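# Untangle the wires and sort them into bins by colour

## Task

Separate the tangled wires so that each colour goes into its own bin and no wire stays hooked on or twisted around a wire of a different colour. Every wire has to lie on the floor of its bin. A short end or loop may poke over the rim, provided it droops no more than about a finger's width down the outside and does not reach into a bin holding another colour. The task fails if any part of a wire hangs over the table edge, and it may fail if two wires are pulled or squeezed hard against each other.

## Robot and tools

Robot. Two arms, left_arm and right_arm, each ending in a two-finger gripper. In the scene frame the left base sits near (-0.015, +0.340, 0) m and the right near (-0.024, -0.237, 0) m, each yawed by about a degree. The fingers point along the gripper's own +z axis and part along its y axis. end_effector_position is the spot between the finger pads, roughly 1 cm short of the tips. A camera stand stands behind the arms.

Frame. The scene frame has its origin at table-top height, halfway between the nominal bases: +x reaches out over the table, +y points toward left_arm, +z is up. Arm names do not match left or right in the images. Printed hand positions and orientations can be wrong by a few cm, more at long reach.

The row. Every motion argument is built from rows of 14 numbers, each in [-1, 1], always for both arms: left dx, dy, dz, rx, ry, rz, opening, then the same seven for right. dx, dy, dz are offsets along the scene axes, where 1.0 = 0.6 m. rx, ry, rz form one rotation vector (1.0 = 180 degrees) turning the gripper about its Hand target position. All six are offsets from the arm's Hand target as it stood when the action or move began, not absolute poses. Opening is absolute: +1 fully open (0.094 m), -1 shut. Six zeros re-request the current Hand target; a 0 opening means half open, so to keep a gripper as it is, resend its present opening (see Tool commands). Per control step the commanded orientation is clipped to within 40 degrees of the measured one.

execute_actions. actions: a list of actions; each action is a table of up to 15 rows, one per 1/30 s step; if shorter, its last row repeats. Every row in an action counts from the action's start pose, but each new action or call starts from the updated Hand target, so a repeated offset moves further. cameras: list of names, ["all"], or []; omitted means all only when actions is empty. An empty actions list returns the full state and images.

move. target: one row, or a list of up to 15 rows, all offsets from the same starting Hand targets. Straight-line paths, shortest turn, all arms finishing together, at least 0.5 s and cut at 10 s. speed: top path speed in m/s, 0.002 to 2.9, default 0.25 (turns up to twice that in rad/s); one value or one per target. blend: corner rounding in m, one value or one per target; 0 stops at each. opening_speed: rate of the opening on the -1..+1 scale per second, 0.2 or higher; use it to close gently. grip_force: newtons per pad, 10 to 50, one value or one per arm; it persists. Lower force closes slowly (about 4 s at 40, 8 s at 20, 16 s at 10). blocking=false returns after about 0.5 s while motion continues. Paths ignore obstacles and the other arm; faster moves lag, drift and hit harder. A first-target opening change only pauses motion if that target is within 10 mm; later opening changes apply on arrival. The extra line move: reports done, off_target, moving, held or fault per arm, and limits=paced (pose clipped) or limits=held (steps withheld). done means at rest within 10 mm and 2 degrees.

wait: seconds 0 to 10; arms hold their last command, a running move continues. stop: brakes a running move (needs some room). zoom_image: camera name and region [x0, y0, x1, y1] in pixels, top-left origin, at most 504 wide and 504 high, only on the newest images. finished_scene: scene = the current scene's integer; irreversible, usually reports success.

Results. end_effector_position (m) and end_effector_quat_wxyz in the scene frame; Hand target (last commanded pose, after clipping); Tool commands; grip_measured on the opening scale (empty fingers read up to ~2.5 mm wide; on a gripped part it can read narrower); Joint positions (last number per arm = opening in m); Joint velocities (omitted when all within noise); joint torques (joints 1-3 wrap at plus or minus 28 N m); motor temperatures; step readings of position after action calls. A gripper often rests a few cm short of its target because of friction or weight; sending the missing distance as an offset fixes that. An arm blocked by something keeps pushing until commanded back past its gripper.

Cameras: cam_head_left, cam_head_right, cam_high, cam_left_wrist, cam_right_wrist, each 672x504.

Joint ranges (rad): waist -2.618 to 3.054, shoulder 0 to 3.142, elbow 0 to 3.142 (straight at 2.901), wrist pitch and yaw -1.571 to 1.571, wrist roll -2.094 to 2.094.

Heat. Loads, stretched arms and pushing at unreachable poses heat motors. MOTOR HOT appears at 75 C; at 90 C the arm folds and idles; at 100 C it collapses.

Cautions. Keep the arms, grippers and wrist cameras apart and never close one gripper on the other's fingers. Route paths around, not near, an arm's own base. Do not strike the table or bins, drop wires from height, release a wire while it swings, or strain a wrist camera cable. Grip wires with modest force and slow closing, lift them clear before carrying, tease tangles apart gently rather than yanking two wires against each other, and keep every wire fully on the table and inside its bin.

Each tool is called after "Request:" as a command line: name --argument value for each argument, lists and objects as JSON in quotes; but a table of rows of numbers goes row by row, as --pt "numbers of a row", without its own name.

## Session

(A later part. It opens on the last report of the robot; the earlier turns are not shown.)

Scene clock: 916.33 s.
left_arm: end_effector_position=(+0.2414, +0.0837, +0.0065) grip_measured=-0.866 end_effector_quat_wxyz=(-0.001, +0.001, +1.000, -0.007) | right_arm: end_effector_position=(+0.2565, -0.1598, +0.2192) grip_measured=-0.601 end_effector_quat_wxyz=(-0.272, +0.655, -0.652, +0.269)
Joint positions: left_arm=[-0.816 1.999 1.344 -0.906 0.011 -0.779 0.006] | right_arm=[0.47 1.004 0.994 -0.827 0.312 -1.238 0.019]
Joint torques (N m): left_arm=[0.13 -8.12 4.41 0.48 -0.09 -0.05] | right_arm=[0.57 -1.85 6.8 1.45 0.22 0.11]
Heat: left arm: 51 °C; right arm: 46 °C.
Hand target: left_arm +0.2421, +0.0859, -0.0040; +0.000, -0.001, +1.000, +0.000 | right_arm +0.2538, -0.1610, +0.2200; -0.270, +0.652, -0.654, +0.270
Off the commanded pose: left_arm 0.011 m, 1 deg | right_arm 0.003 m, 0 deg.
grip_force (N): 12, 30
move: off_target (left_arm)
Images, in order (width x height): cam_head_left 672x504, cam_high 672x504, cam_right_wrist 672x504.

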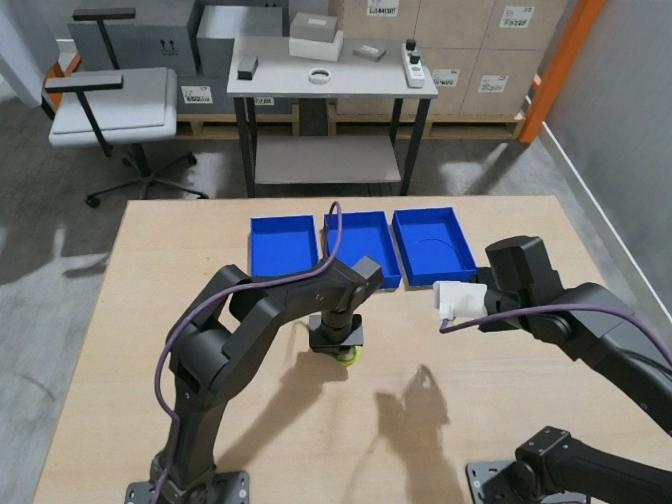

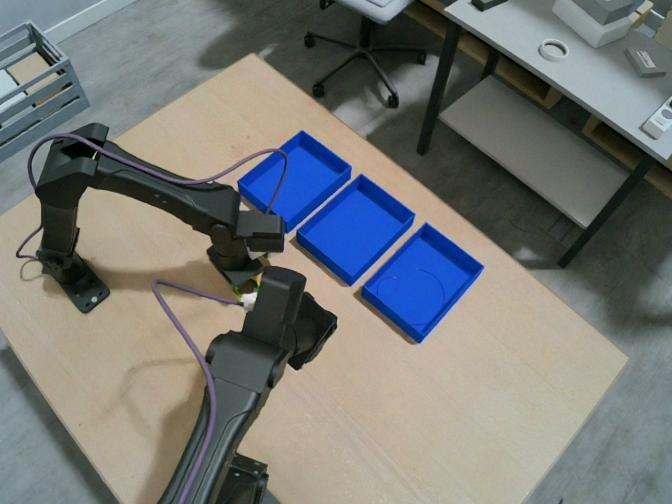

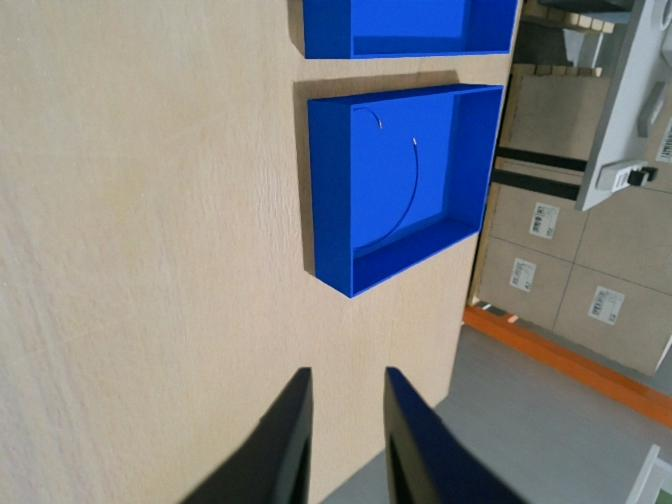

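Request:
move --pt "0 0 0.0 0 0 0 -0.55 -0.05 -0.1 0 0 0 0 -0.6" --pt "0.05 0 0.25 0 0 0 -0.55 -0.05 -0.15 0 0 0 0 -0.6" --cameras '["cam_head_left","cam_high","cam_left_wrist"]' --speed '[0.1,0.1]'

Request:
zoom_image --camera "cam_left_wrist" --region '[250, 180, 500, 430]'

Scene clock: 928.10 s.
left_arm: end_effector_position=(+0.2699, +0.0816, +0.1487) grip_measured=-0.553 end_effector_quat_wxyz=(+0.005, -0.002, +1.000, -0.012) | right_arm: end_effector_position=(+0.2291, -0.2534, +0.2282) grip_measured=-0.601 end_effector_quat_wxyz=(-0.272, +0.648, -0.652, +0.284)
Joint positions: left_arm=[-0.768 2.002 1.924 -1.47 0.011 -0.737 0.021] | right_arm=[-0.101 0.809 0.942 -0.898 -0.063 -1.65 0.019]
Joint torques (N m): left_arm=[0.54 -8.61 6.65 -0.02 -0.09 0.08] | right_arm=[-0.53 -0.49 5 1.55 -0.3 -0.04]
Motor temperatures (°C): left_arm=[33 51 47 33 32 33 35] | right_arm=[31 39 45 46 34 32 35]
Heat: left arm: 51 °C; right arm: 46 °C.
Hand target: left_arm +0.2721, +0.0859, +0.1459; +0.000, +0.000, +1.000, +0.001 | right_arm +0.2238, -0.2510, +0.2200; -0.270, +0.652, -0.654, +0.270
Off the commanded pose: left_arm 0.006 m, 2 deg | right_arm 0.010 m, 2 deg.
grip_force (N): 12, 30
move: done
Images, in order (width x height): cam_head_left 672x504, cam_high 672x504, cam_left_wrist 672x504.

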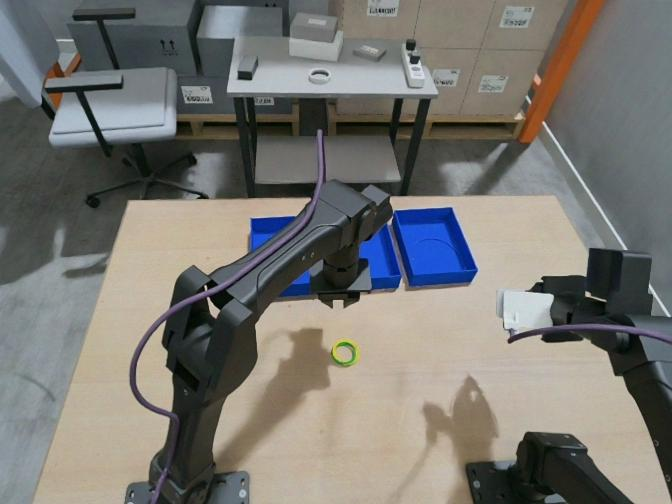

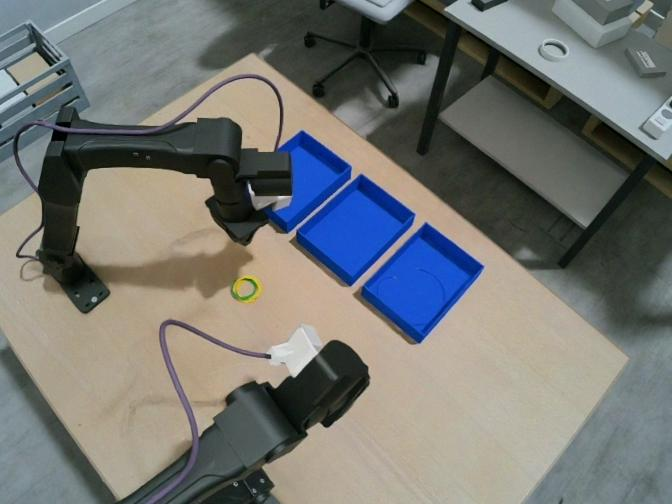

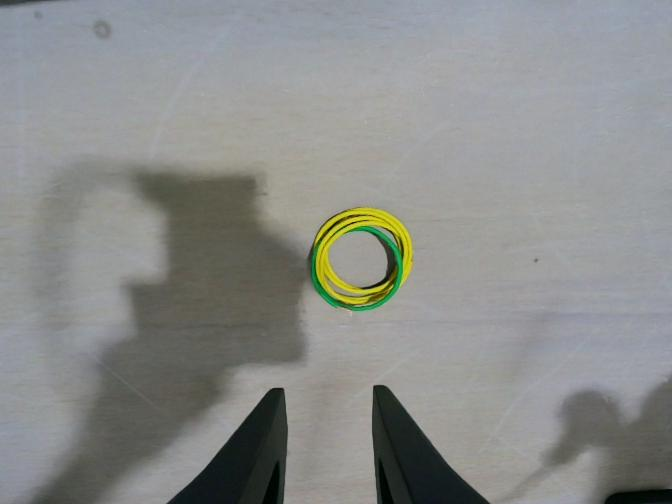

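Scaled by 2.016 from the camera's 672x504 image, which has a finer 960x720 frame.

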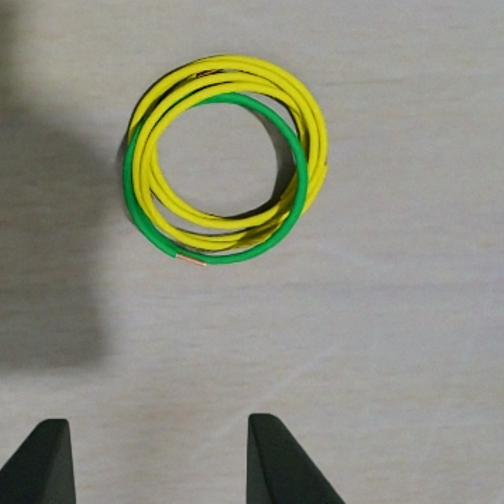

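Request:
move --pt "-0.067 0.004 -0.19 0 0 0 -0.55 0 0 0 0 0 0 -0.6" --pt "-0.067 0.004 -0.2485 0 0 0 -0.55 0 0 0 0 0 0 -0.6" --pt "-0.067 0.004 -0.2485 0 0 0 -1 0 0 0 0 0 0 -0.6" --cameras '["cam_left_wrist"]' --speed '[0.15,0.05,0.05]'

Request:
zoom_image --camera "cam_left_wrist" --region '[250, 250, 600, 504]'

Scene clock: 987.90 s.
left_arm: end_effector_position=(+0.2343, +0.0848, +0.0084) grip_measured=-0.864 end_effector_quat_wxyz=(+0.003, +0.001, +1.000, -0.013) | right_arm: end_effector_position=(+0.2291, -0.2534, +0.2282) grip_measured=-0.601 end_effector_quat_wxyz=(-0.272, +0.648, -0.652, +0.284)
Joint positions: left_arm=[-0.826 1.965 1.302 -0.885 0.015 -0.79 0.006] | right_arm=[-0.101 0.809 0.942 -0.898 -0.063 -1.65 0.019]
Joint torques (N m): left_arm=[-0.54 -7.79 3.9 0.32 -0.08 -0.08] | right_arm=[-0.53 -0.5 5 1.55 -0.3 -0.03]
Heat: left arm: 47 °C; right arm: 45 °C.
Hand target: left_arm +0.2319, +0.0883, -0.0032; +0.000, -0.001, +1.000, +0.001 | right_arm +0.2238, -0.2510, +0.2200; -0.270, +0.652, -0.655, +0.270
Off the commanded pose: left_arm 0.012 m, 2 deg | right_arm 0.010 m, 2 deg.
grip_force (N): 12, 30
move: off_target (left_arm); target 3's new opening was sent with left_arm's hand 0.012 m and 1 deg from that target
Images, in order (width x height): cam_left_wrist 672x504.

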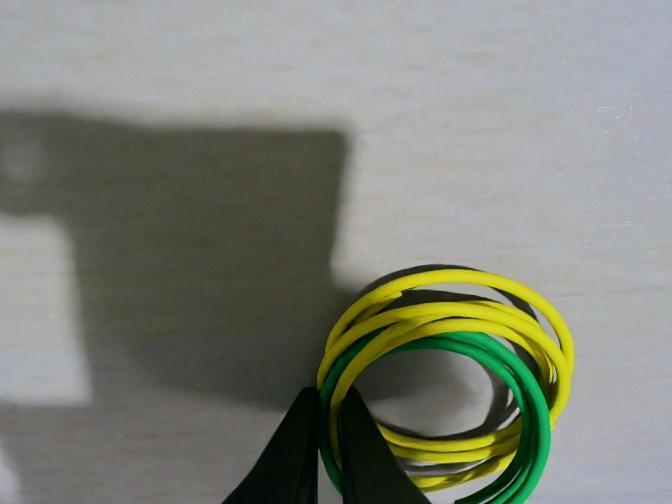

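Scaled by 1.440 from the camera's 672x504 image, which has a finer 960x720 frame.

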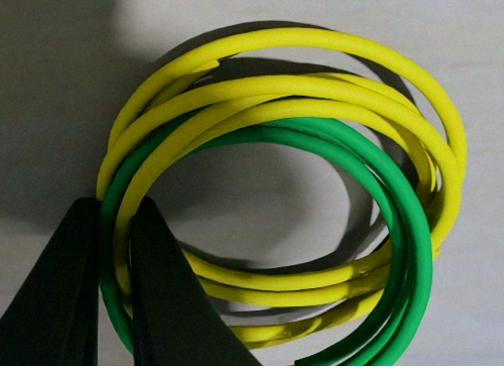

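Request:
move --target '[0,0,0.3,0,0,0,-1,-0.1,0.3,0,0,0,0.2,-0.6]' --cameras '["all"]' --speed 0.08

Request:
zoom_image --camera "cam_left_wrist" --region '[250, 150, 600, 504]'

Request:
zoom_image --camera "cam_high" --region '[190, 215, 290, 315]'

Request:
zoom_image --camera "cam_right_wrist" --region '[200, 0, 600, 350]'

Scene clock: 1003.80 s.
left_arm: end_effector_position=(+0.2330, +0.0871, +0.1719) grip_measured=-0.873 end_effector_quat_wxyz=(-0.002, +0.001, +1.000, -0.006) | right_arm: end_effector_position=(+0.1631, -0.0721, +0.2194) grip_measured=-0.601 end_effector_quat_wxyz=(-0.339, +0.825, -0.418, +0.172)
Joint positions: left_arm=[-0.826 1.906 1.884 -1.543 0.011 -0.79 0.006] | right_arm=[0.823 0.813 0.928 -0.915 0.126 -1.443 0.019]
Joint torques (N m): left_arm=[-0.51 -9.4 6.65 -0.03 -0.08 -0.1] | right_arm=[0.55 0.4 6.41 1.75 0.11 0.11]
Heat: left arm: 49 °C; right arm: 45 °C.
Hand target: left_arm +0.2319, +0.0884, +0.1768; +0.000, -0.001, +1.000, +0.001 | right_arm +0.1637, -0.0709, +0.2200; -0.341, +0.823, -0.421, +0.173
Off the commanded pose: left_arm 0.005 m, 1 deg | right_arm 0.001 m, 1 deg.
joint sent to its limit (left arm) — joint 4 (wrist pitch), lower limit. The joint targets still meet the commanded pose.
grip_force (N): 12, 30
move: done

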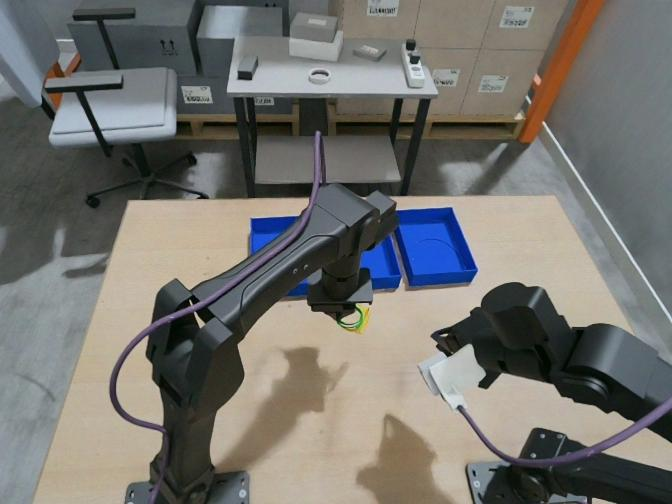

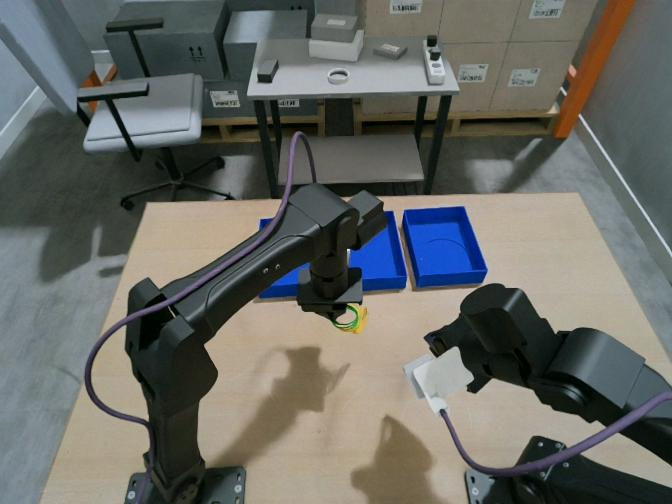

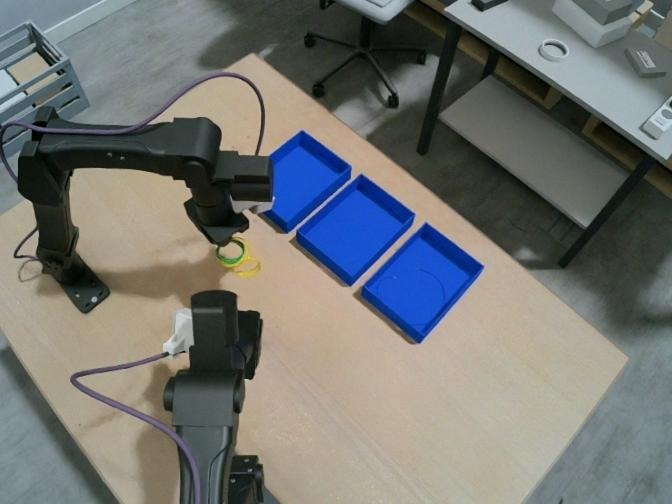

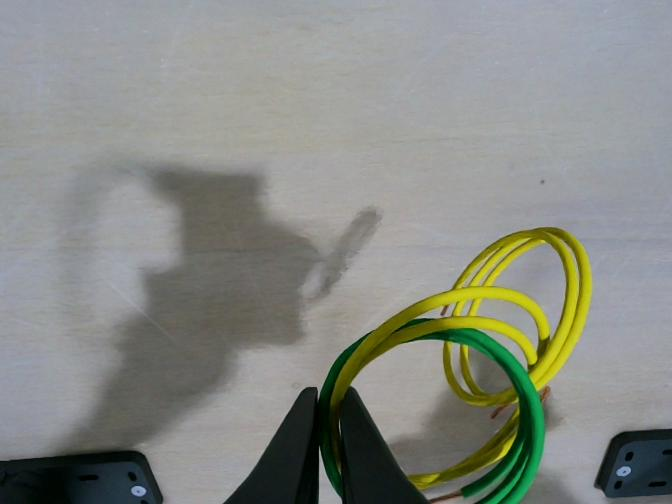

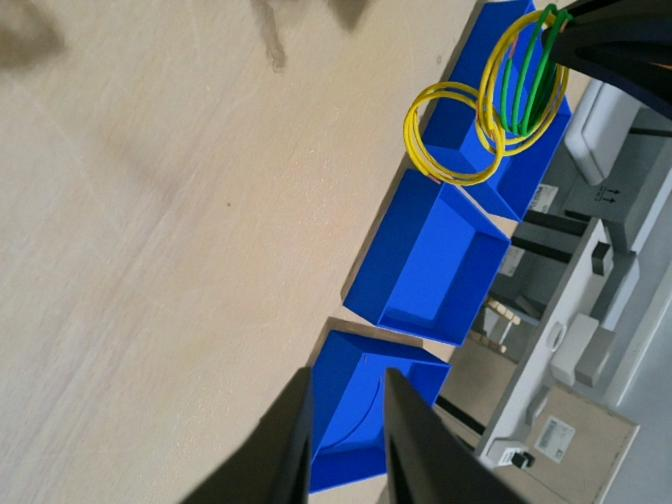

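Scaled by 1.424 from the camera's 672x504 image, which has a finer 960x720 frame.

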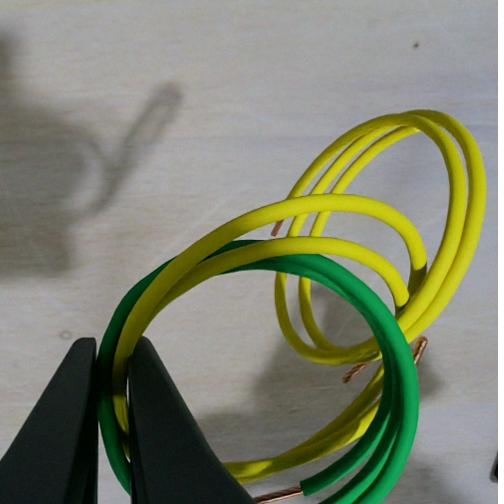

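Scaled by 5.040 from the camera's 672x504 image, which has a finer 960x720 frame.

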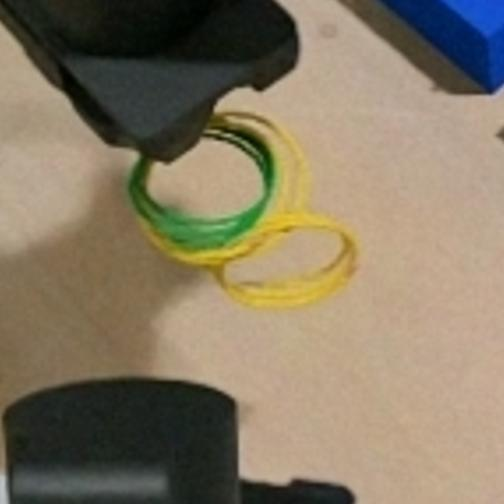

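Scaled by 1.260 from the camera's 672x504 image, which has a finer 960x720 frame.

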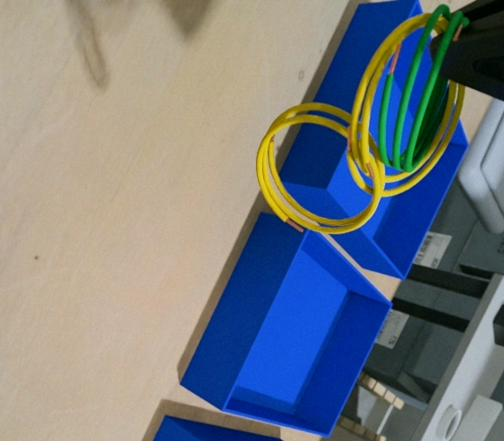

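Request:
move --target '[0,0,0,0,0,0,-1,-0.02,0.16,-0.058,0.106,-0.163,-0.032,-0.6]' --cameras '["cam_high","cam_right_wrist","cam_left_wrist","cam_head_left"]' --speed 0.12

Request:
zoom_image --camera "cam_high" --region '[180, 215, 280, 315]'

Request:
zoom_image --camera "cam_right_wrist" --region '[200, 150, 550, 500]'

Scene clock: 1046.30 s.
left_arm: end_effector_position=(+0.2329, +0.0871, +0.1719) grip_measured=-0.873 end_effector_quat_wxyz=(-0.002, +0.001, +1.000, -0.006) | right_arm: end_effector_position=(+0.1525, +0.0277, +0.1912) grip_measured=-0.601 end_effector_quat_wxyz=(-0.561, +0.662, -0.384, +0.316)
Joint positions: left_arm=[-0.826 1.906 1.884 -1.544 0.011 -0.79 0.006] | right_arm=[1.444 0.998 0.353 0.371 0.882 -1.344 0.019]
Joint torques (N m): left_arm=[-0.46 -9.31 6.6 -0.03 -0.06 -0.13] | right_arm=[0.55 -0.81 5.15 2.01 0.28 0.01]
Motor temperatures (°C): left_arm=[33 47 48 32 32 33 35] | right_arm=[31 34 45 46 34 32 34]
Heat: left arm: 48 °C; right arm: 46 °C.
Hand target: left_arm +0.2319, +0.0884, +0.1768; +0.000, -0.001, +1.000, +0.001 | right_arm +0.1518, +0.0250, +0.1851; -0.557, +0.663, -0.384, +0.320
Off the commanded pose: left_arm 0.005 m, 1 deg | right_arm 0.007 m, 1 deg.
joint sent to its limit (left arm) — joint 4 (wrist pitch), lower limit. The joint targets still meet the commanded pose.
grip_force (N): 12, 30
move: done
Images, in order (width x height): cam_head_left 672x504, cam_high 672x504, cam_left_wrist 672x504, cam_right_wrist 672x504.

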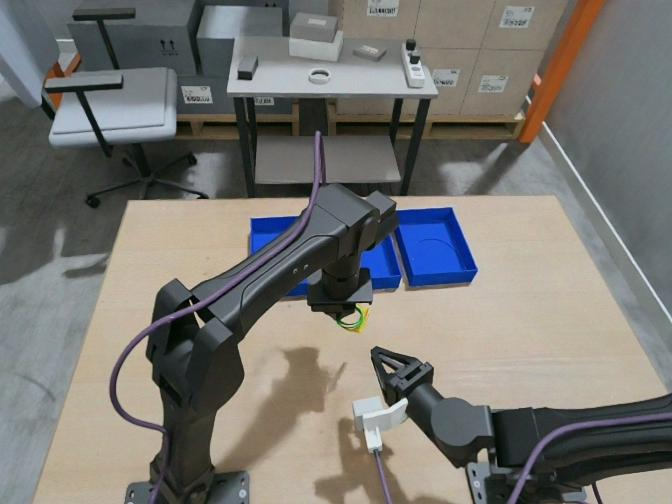

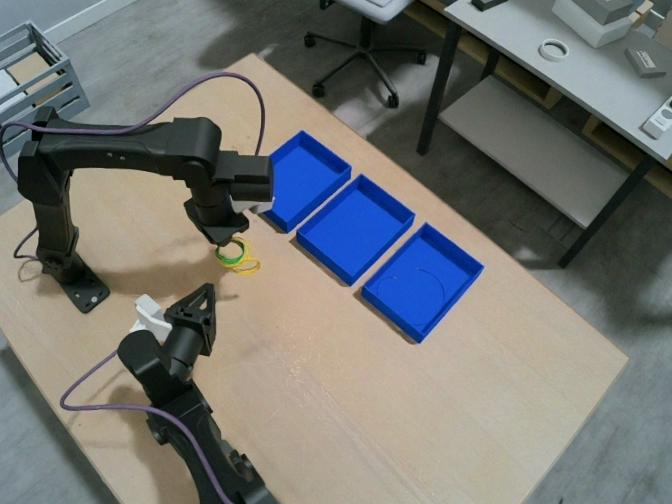

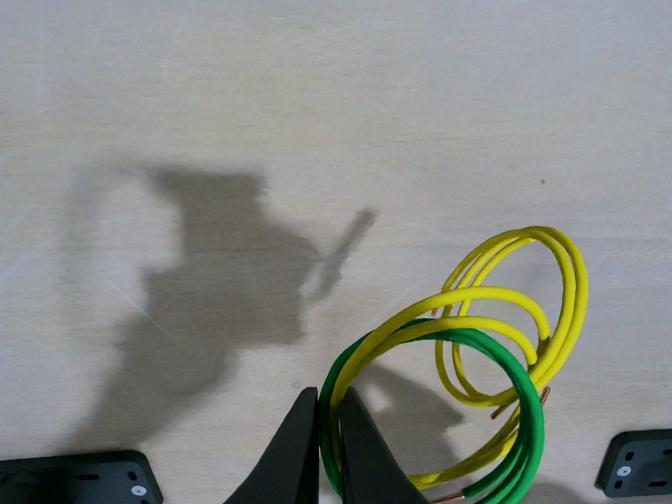

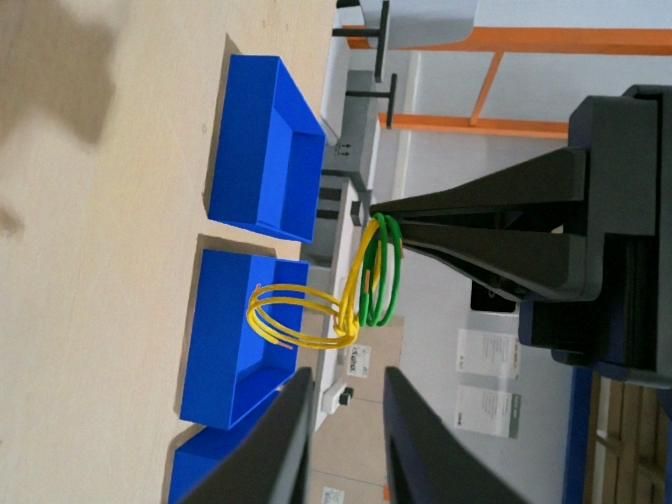

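Scaled by 5.040 from the camera's 672x504 image, which has a finer 960x720 frame.

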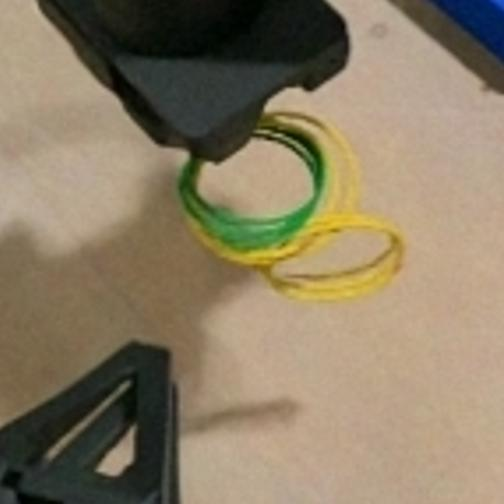

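Scaled by 1.440 from the camera's 672x504 image, which has a finer 960x720 frame.

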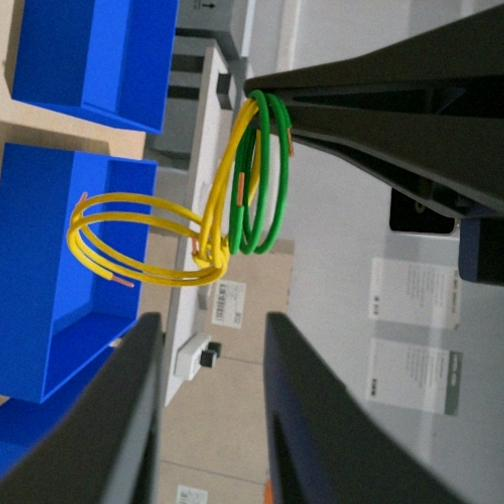

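Request:
zoom_image --camera "cam_right_wrist" --region '[320, 200, 430, 340]'

Request:
zoom_image --camera "cam_left_wrist" --region '[300, 370, 560, 504]'

Scaled by 3.600 from the camera's 672x504 image, which has a finer 960x720 frame.

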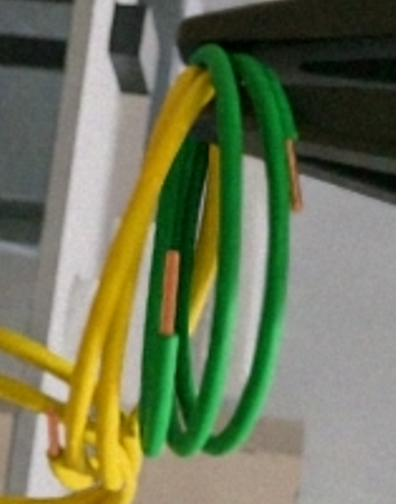

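Scaled by 1.938 from the camera's 672x504 image, which has a finer 960x720 frame.

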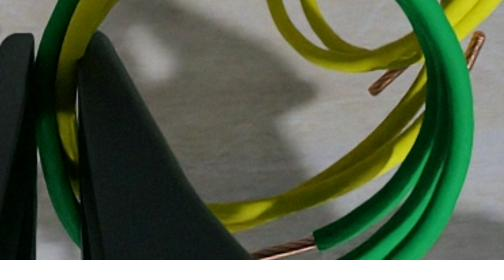

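Request:
move --target '[0,0,0,0,0,0,-1,0.075,0.03,0.035,0,0,0,-0.72]' --cameras '["cam_high","cam_right_wrist"]' --speed 0.08

Request:
zoom_image --camera "cam_high" --region '[180, 215, 280, 315]'

Request:
zoom_image --camera "cam_right_wrist" --region '[240, 200, 480, 440]'

Scene clock: 1087.07 s.
left_arm: end_effector_position=(+0.2329, +0.0871, +0.1719) grip_measured=-0.873 end_effector_quat_wxyz=(-0.002, +0.001, +1.000, -0.006) | right_arm: end_effector_position=(+0.1933, +0.0359, +0.1916) grip_measured=-0.719 end_effector_quat_wxyz=(-0.541, +0.674, -0.382, +0.326)
Joint positions: left_arm=[-0.826 1.906 1.884 -1.544 0.011 -0.79 0.006] | right_arm=[1.25 1.103 0.422 0.413 0.707 -1.421 0.013]
Joint torques (N m): left_arm=[-0.4 -9.36 6.69 -0.05 -0.11 -0.12] | right_arm=[-0.54 -1.52 9.5 2.11 -0.03 0]
Heat: left arm: 49 °C; right arm: 47 °C.
Hand target: left_arm +0.2319, +0.0884, +0.1768; +0.000, -0.001, +1.000, +0.001 | right_arm +0.1967, +0.0430, +0.2061; -0.557, +0.663, -0.384, +0.320
Off the commanded pose: left_arm 0.005 m, 1 deg | right_arm 0.016 m, 2 deg.
joint sent to its limit (left arm) — joint 4 (wrist pitch), lower limit. The joint targets still meet the commanded pose.
grip_force (N): 12, 30
move: off_target (right_arm)
Images, in order (width x height): cam_high 672x504, cam_right_wrist 672x504.

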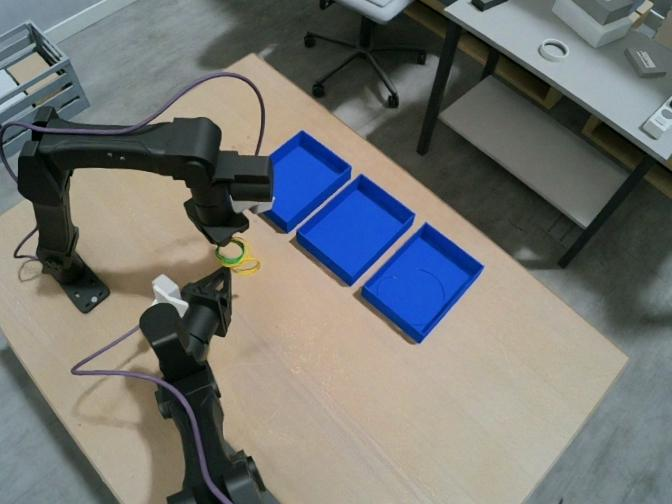

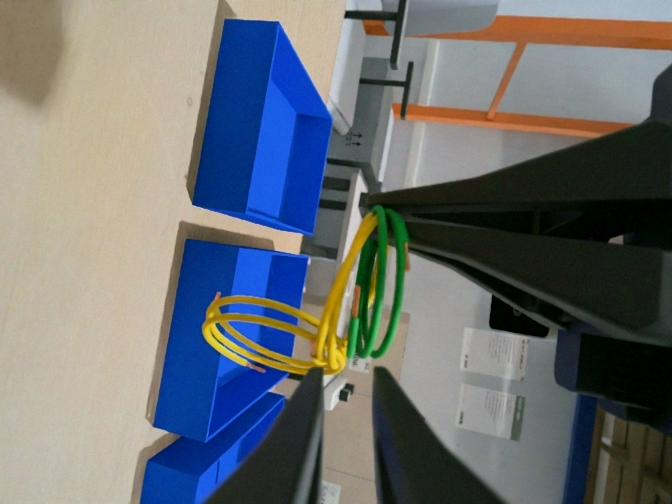

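Scaled by 5.040 from the camera's 672x504 image, which has a finer 960x720 frame.

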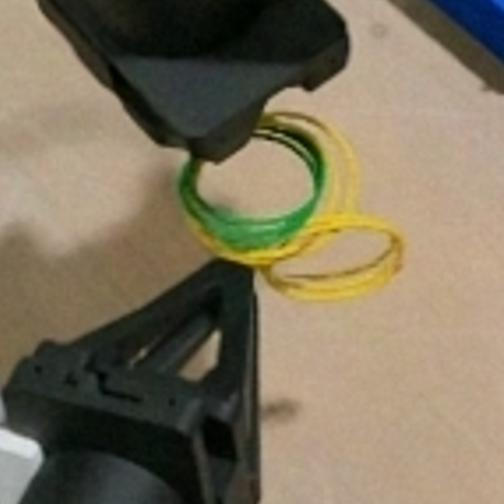

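Scaled by 2.100 from the camera's 672x504 image, which has a finer 960x720 frame.

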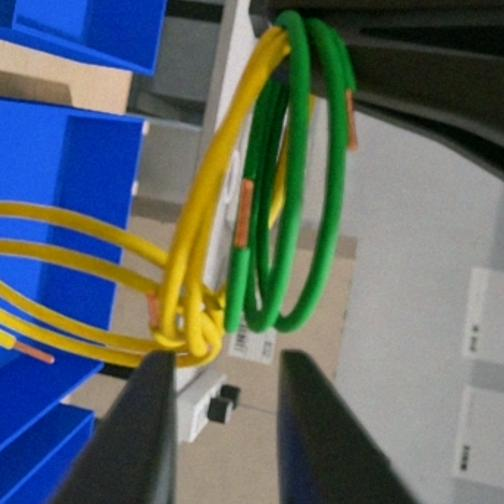

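Request:
move --target '[0,0,0,0,0,0,-1,0.0213,0.0125,0.01,0,0,0,-0.8]' --cameras '["cam_high","cam_right_wrist"]' --speed 0.05

Request:
zoom_image --camera "cam_high" --region '[180, 215, 280, 315]'

Request:
zoom_image --camera "cam_right_wrist" --region '[260, 230, 460, 430]'

Scene clock: 1133.00 s.
left_arm: end_effector_position=(+0.2329, +0.0871, +0.1719) grip_measured=-0.873 end_effector_quat_wxyz=(-0.002, +0.001, +1.000, -0.006) | right_arm: end_effector_position=(+0.2058, +0.0432, +0.1971) grip_measured=-0.798 end_effector_quat_wxyz=(-0.541, +0.675, -0.383, +0.326)
Joint positions: left_arm=[-0.826 1.906 1.884 -1.544 0.011 -0.79 0.006] | right_arm=[1.205 1.15 0.469 0.421 0.664 -1.434 0.009]
Joint torques (N m): left_arm=[-0.44 -9.42 6.61 -0.04 -0.03 -0.11] | right_arm=[-0.51 -1.88 9.65 2.13 -0.07 0]
Motor temperatures (°C): left_arm=[33 47 49 32 32 33 35] | right_arm=[31 34 51 48 34 32 34]
Heat: left arm: 49 °C; right arm: 51 °C.
Hand target: left_arm +0.2319, +0.0884, +0.1768; +0.000, -0.001, +1.000, +0.001 | right_arm +0.2096, +0.0505, +0.2121; -0.557, +0.663, -0.384, +0.320
Off the commanded pose: left_arm 0.005 m, 1 deg | right_arm 0.017 m, 2 deg.
joint sent to its limit (left arm) — joint 4 (wrist pitch), lower limit. The joint targets still meet the commanded pose.
grip_force (N): 12, 30
move: off_target (right_arm)
Images, in order (width x height): cam_high 672x504, cam_right_wrist 672x504.

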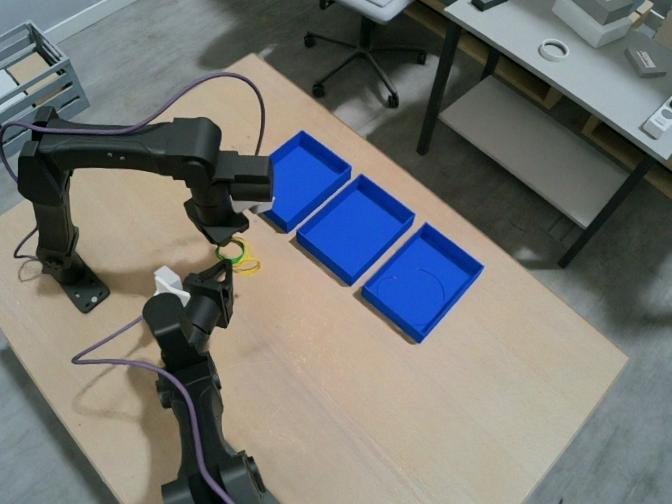

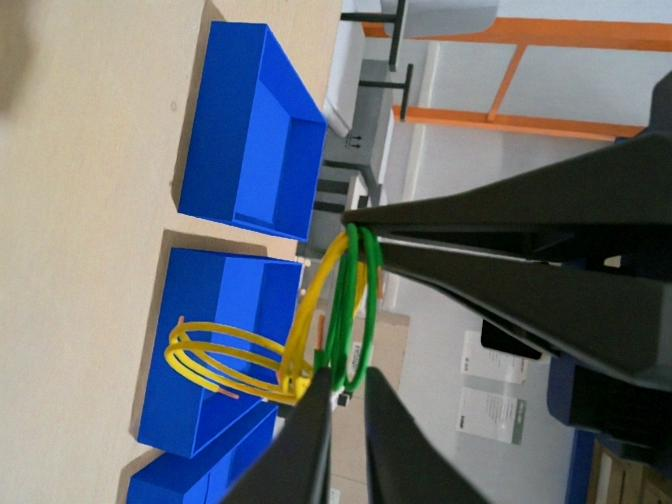

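Scaled by 5.040 from the camera's 672x504 image, which has a finer 960x720 frame.

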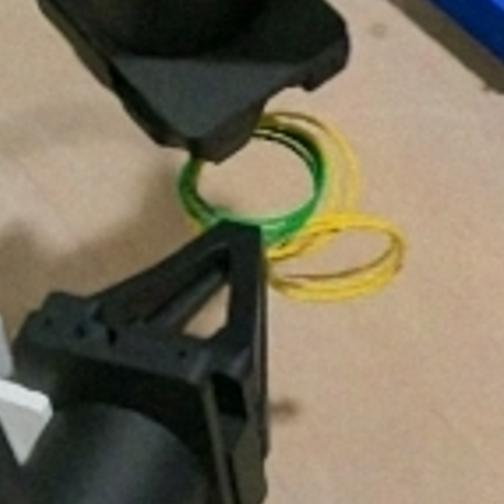

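Scaled by 2.520 from the camera's 672x504 image, which has a finer 960x720 frame.

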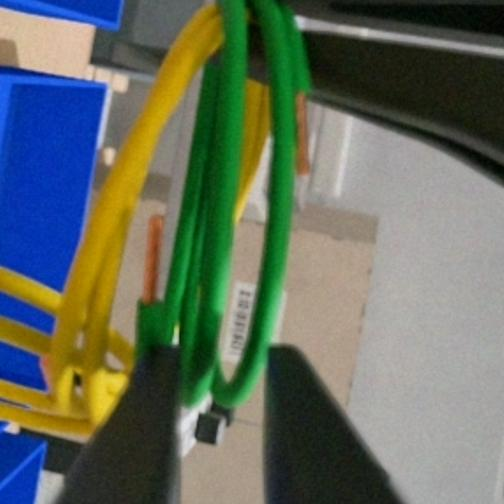

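Request:
move --target '[0,0,0,0,0,0,-1,0,0,-0.045,0,0,0,-0.8]' --cameras '["cam_right_wrist"]' --speed 0.05

Request:
zoom_image --camera "cam_right_wrist" --region '[260, 230, 460, 430]'

Scene clock: 1148.00 s.
left_arm: end_effector_position=(+0.2330, +0.0875, +0.1719) grip_measured=-0.874 end_effector_quat_wxyz=(-0.002, +0.001, +1.000, -0.005) | right_arm: end_effector_position=(+0.2092, +0.0522, +0.1932) grip_measured=-0.798 end_effector_quat_wxyz=(-0.561, +0.658, -0.385, +0.322)
Joint positions: left_arm=[-0.826 1.906 1.884 -1.544 0.009 -0.79 0.006] | right_arm=[1.205 1.227 0.445 0.574 0.663 -1.434 0.009]
Joint torques (N m): left_arm=[-0.62 -9.25 6.76 -0.03 -0.03 -0.12] | right_arm=[-0.57 -2.24 4.96 2.15 -0.08 0.01]
Heat: left arm: 49 °C; right arm: 51 °C.
Hand target: left_arm +0.2318, +0.0883, +0.1768; +0.000, -0.001, +1.000, +0.001 | right_arm +0.2095, +0.0505, +0.1851; -0.557, +0.663, -0.384, +0.320
Off the commanded pose: left_arm 0.005 m, 1 deg | right_arm 0.008 m, 1 deg.
joint sent to its limit (left arm) — joint 4 (wrist pitch), lower limit. The joint targets still meet the commanded pose.
grip_force (N): 12, 30
move: done
Images, in order (width x height): cam_right_wrist 672x504.

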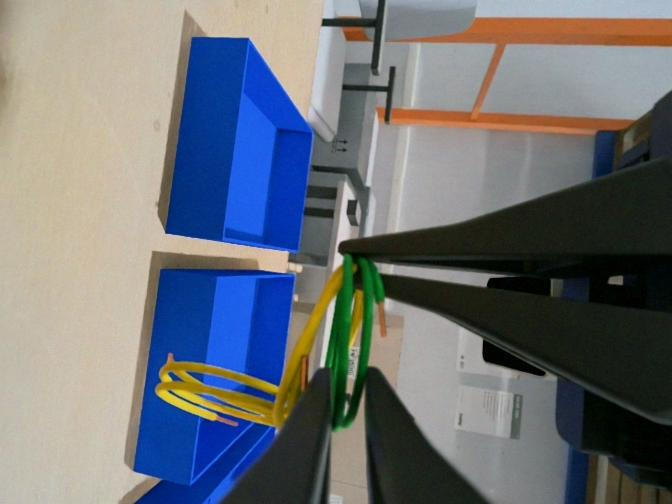

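Scaled by 2.520 from the camera's 672x504 image, which has a finer 960x720 frame.

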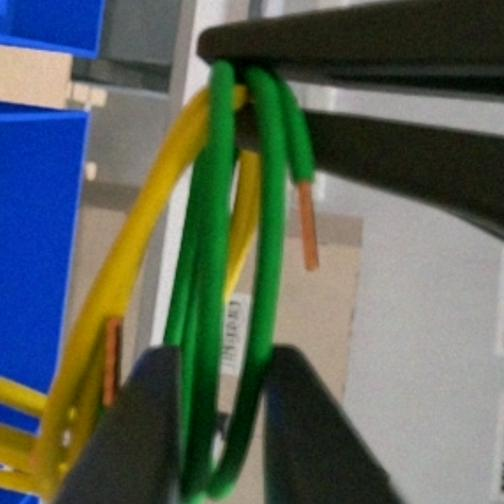

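Request:
move --target '[0,0,0,0,0,0,-1,-0.045,-0.035,-0.015,0,0,0,-0.8]' --cameras '["cam_right_wrist"]' --speed 0.05

Request:
zoom_image --camera "cam_right_wrist" --region '[260, 230, 460, 430]'

Scene clock: 1162.00 s.
left_arm: end_effector_position=(+0.2330, +0.0876, +0.1719) grip_measured=-0.876 end_effector_quat_wxyz=(-0.002, +0.001, +1.000, -0.005) | right_arm: end_effector_position=(+0.1848, +0.0346, +0.1789) grip_measured=-0.798 end_effector_quat_wxyz=(-0.558, +0.665, -0.379, +0.321)
Joint positions: left_arm=[-0.826 1.906 1.884 -1.545 0.009 -0.79 0.006] | right_arm=[1.282 1.126 0.339 0.556 0.726 -1.42 0.009]
Joint torques (N m): left_arm=[-0.54 -9.42 6.65 0.03 -0.07 -0.11] | right_arm=[0.57 -3.59 4.96 1.89 0.21 0.15]
Heat: left arm: 49 °C; right arm: 48 °C.
Hand target: left_arm +0.2318, +0.0883, +0.1768; +0.000, -0.001, +1.000, +0.001 | right_arm +0.1826, +0.0295, +0.1760; -0.557, +0.663, -0.384, +0.320
Off the commanded pose: left_arm 0.005 m, 1 deg | right_arm 0.006 m, 1 deg.
joint sent to its limit (left arm) — joint 4 (wrist pitch), lower limit. The joint targets still meet the commanded pose.
grip_force (N): 12, 30
move: done
Images, in order (width x height): cam_right_wrist 672x504.

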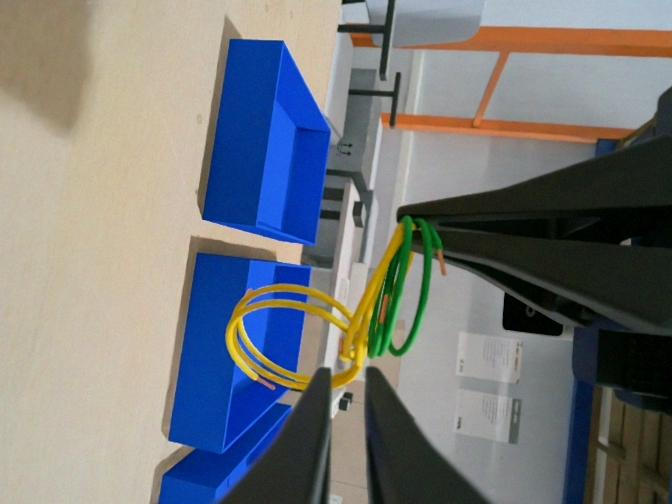

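Scaled by 2.520 from the camera's 672x504 image, which has a finer 960x720 frame.

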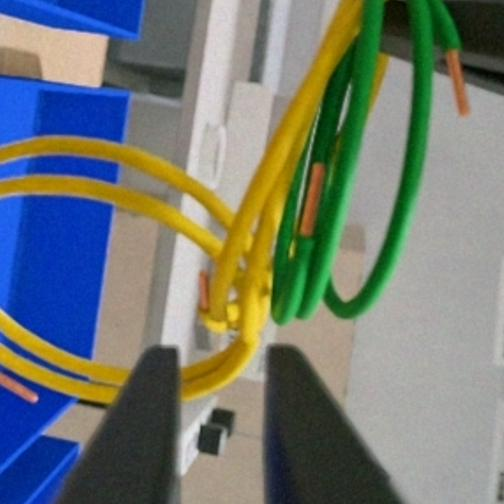

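Request:
move --pt "0 0 0 0 0 0 -1 -0.02 -0.02 0.05 0 0 0.122 -0.7" --pt "0 0 0 0 0 0 -1 0.005 0.045 0.055 0 0 0.122 -0.7" --cameras '["cam_right_wrist","cam_high"]' --speed 0.06

Request:
zoom_image --camera "cam_right_wrist" --region '[260, 230, 460, 430]'

Request:
zoom_image --camera "cam_high" --region '[180, 215, 280, 315]'

Scene clock: 1194.03 s.
left_arm: end_effector_position=(+0.2330, +0.0876, +0.1719) grip_measured=-0.876 end_effector_quat_wxyz=(-0.002, +0.001, +1.000, -0.005) | right_arm: end_effector_position=(+0.1823, +0.0501, +0.1909) grip_measured=-0.701 end_effector_quat_wxyz=(-0.592, +0.738, -0.250, +0.207)
Joint positions: left_arm=[-0.826 1.906 1.884 -1.545 0.009 -0.79 0.006] | right_arm=[0.994 0.991 0.366 0.408 0.072 -1.565 0.014]
Joint torques (N m): left_arm=[-0.47 -9.4 6.75 -0.03 -0.12 -0.16] | right_arm=[0.57 -0.98 10.04 2.27 0.08 0.11]
Motor temperatures (°C): left_arm=[33 47 50 32 31 33 35] | right_arm=[31 34 46 47 34 32 34]
Heat: left arm: 50 °C; right arm: 47 °C.
Hand target: left_arm +0.2318, +0.0883, +0.1768; +0.000, -0.001, +1.000, +0.001 | right_arm +0.1855, +0.0565, +0.2092; -0.608, +0.724, -0.251, +0.208
Off the commanded pose: left_arm 0.005 m, 1 deg | right_arm 0.019 m, 2 deg.
joint sent to its limit (left arm) — joint 4 (wrist pitch), lower limit. The joint targets still meet the commanded pose.
grip_force (N): 12, 30
move: off_target (right_arm)
Images, in order (width x height): cam_high 672x504, cam_right_wrist 672x504.

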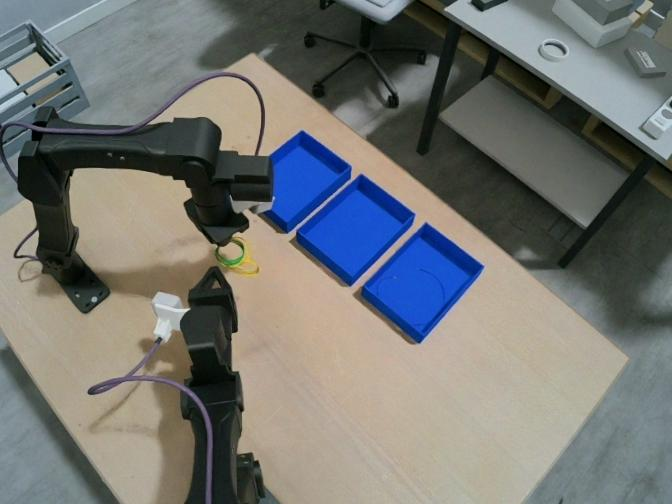

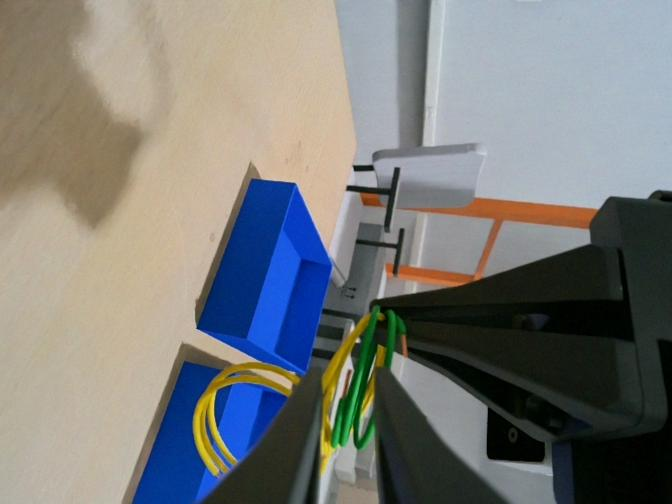

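Scaled by 2.520 from the camera's 672x504 image, which has a finer 960x720 frame.

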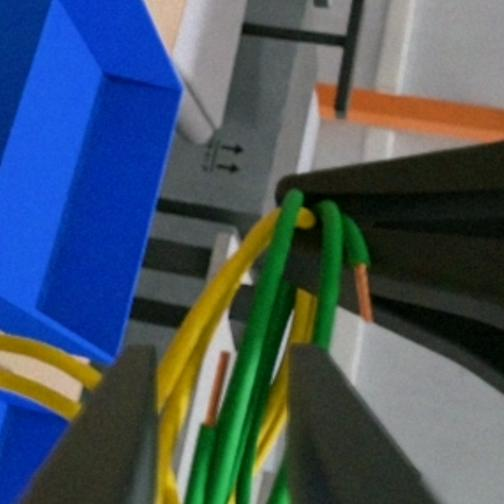

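Scaled by 5.040 from the camera's 672x504 image, which has a finer 960x720 frame.

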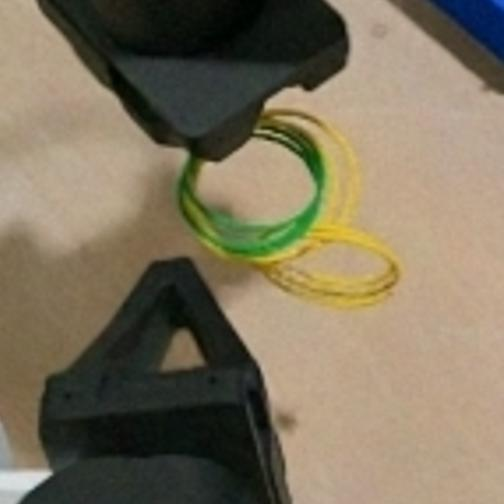

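Request:
move --target '[0,0,0,0,0,0,-1,0.01,0.013,0.021,0,0,0,-0.8]' --cameras '["cam_right_wrist"]' --speed 0.05

Request:
zoom_image --camera "cam_right_wrist" --region '[260, 250, 460, 450]'

Scene clock: 1212.80 s.
left_arm: end_effector_position=(+0.2330, +0.0876, +0.1719) grip_measured=-0.876 end_effector_quat_wxyz=(-0.002, +0.001, +1.000, -0.005) | right_arm: end_effector_position=(+0.1889, +0.0599, +0.2094) grip_measured=-0.798 end_effector_quat_wxyz=(-0.600, +0.731, -0.248, +0.209)
Joint positions: left_arm=[-0.826 1.906 1.884 -1.545 0.009 -0.79 0.006] | right_arm=[0.994 1.025 0.434 0.398 0.073 -1.565 0.009]
Joint torques (N m): left_arm=[-0.51 -9.24 6.63 -0.01 -0.09 -0.1] | right_arm=[0.28 -1.26 10 2.02 0.04 0.11]
Motor temperatures (°C): left_arm=[33 47 50 32 31 33 35] | right_arm=[31 34 51 48 34 32 34]
Heat: left arm: 50 °C; right arm: 51 °C.
Hand target: left_arm +0.2318, +0.0883, +0.1768; +0.000, -0.001, +1.000, +0.001 | right_arm +0.1915, +0.0643, +0.2216; -0.607, +0.724, -0.251, +0.208
Off the commanded pose: left_arm 0.005 m, 1 deg | right_arm 0.013 m, 1 deg.
joint sent to its limit (left arm) — joint 4 (wrist pitch), lower limit. The joint targets still meet the commanded pose.
grip_force (N): 12, 30
move: off_target (right_arm)
Images, in order (width x height): cam_right_wrist 672x504.

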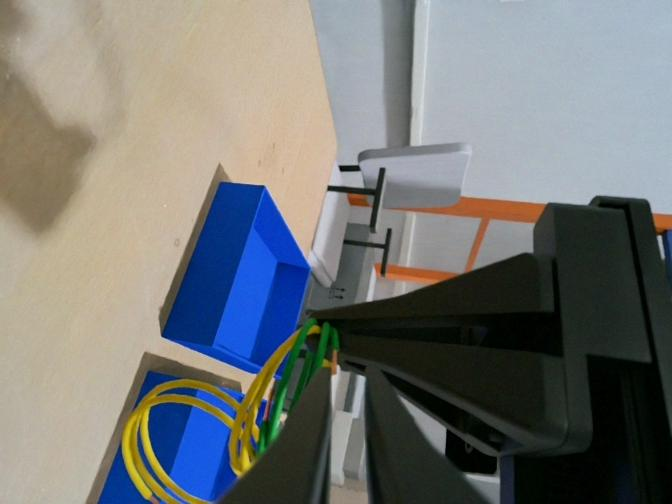

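Scaled by 2.520 from the camera's 672x504 image, which has a finer 960x720 frame.

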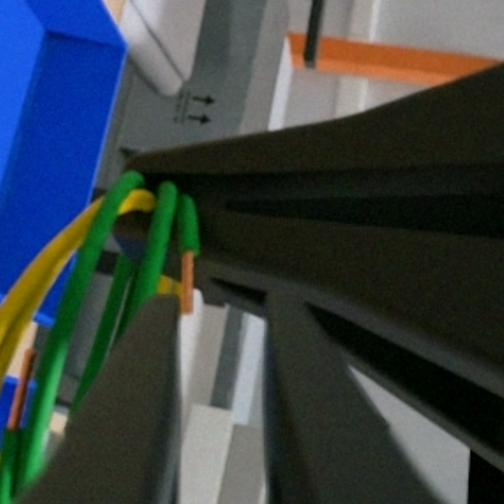

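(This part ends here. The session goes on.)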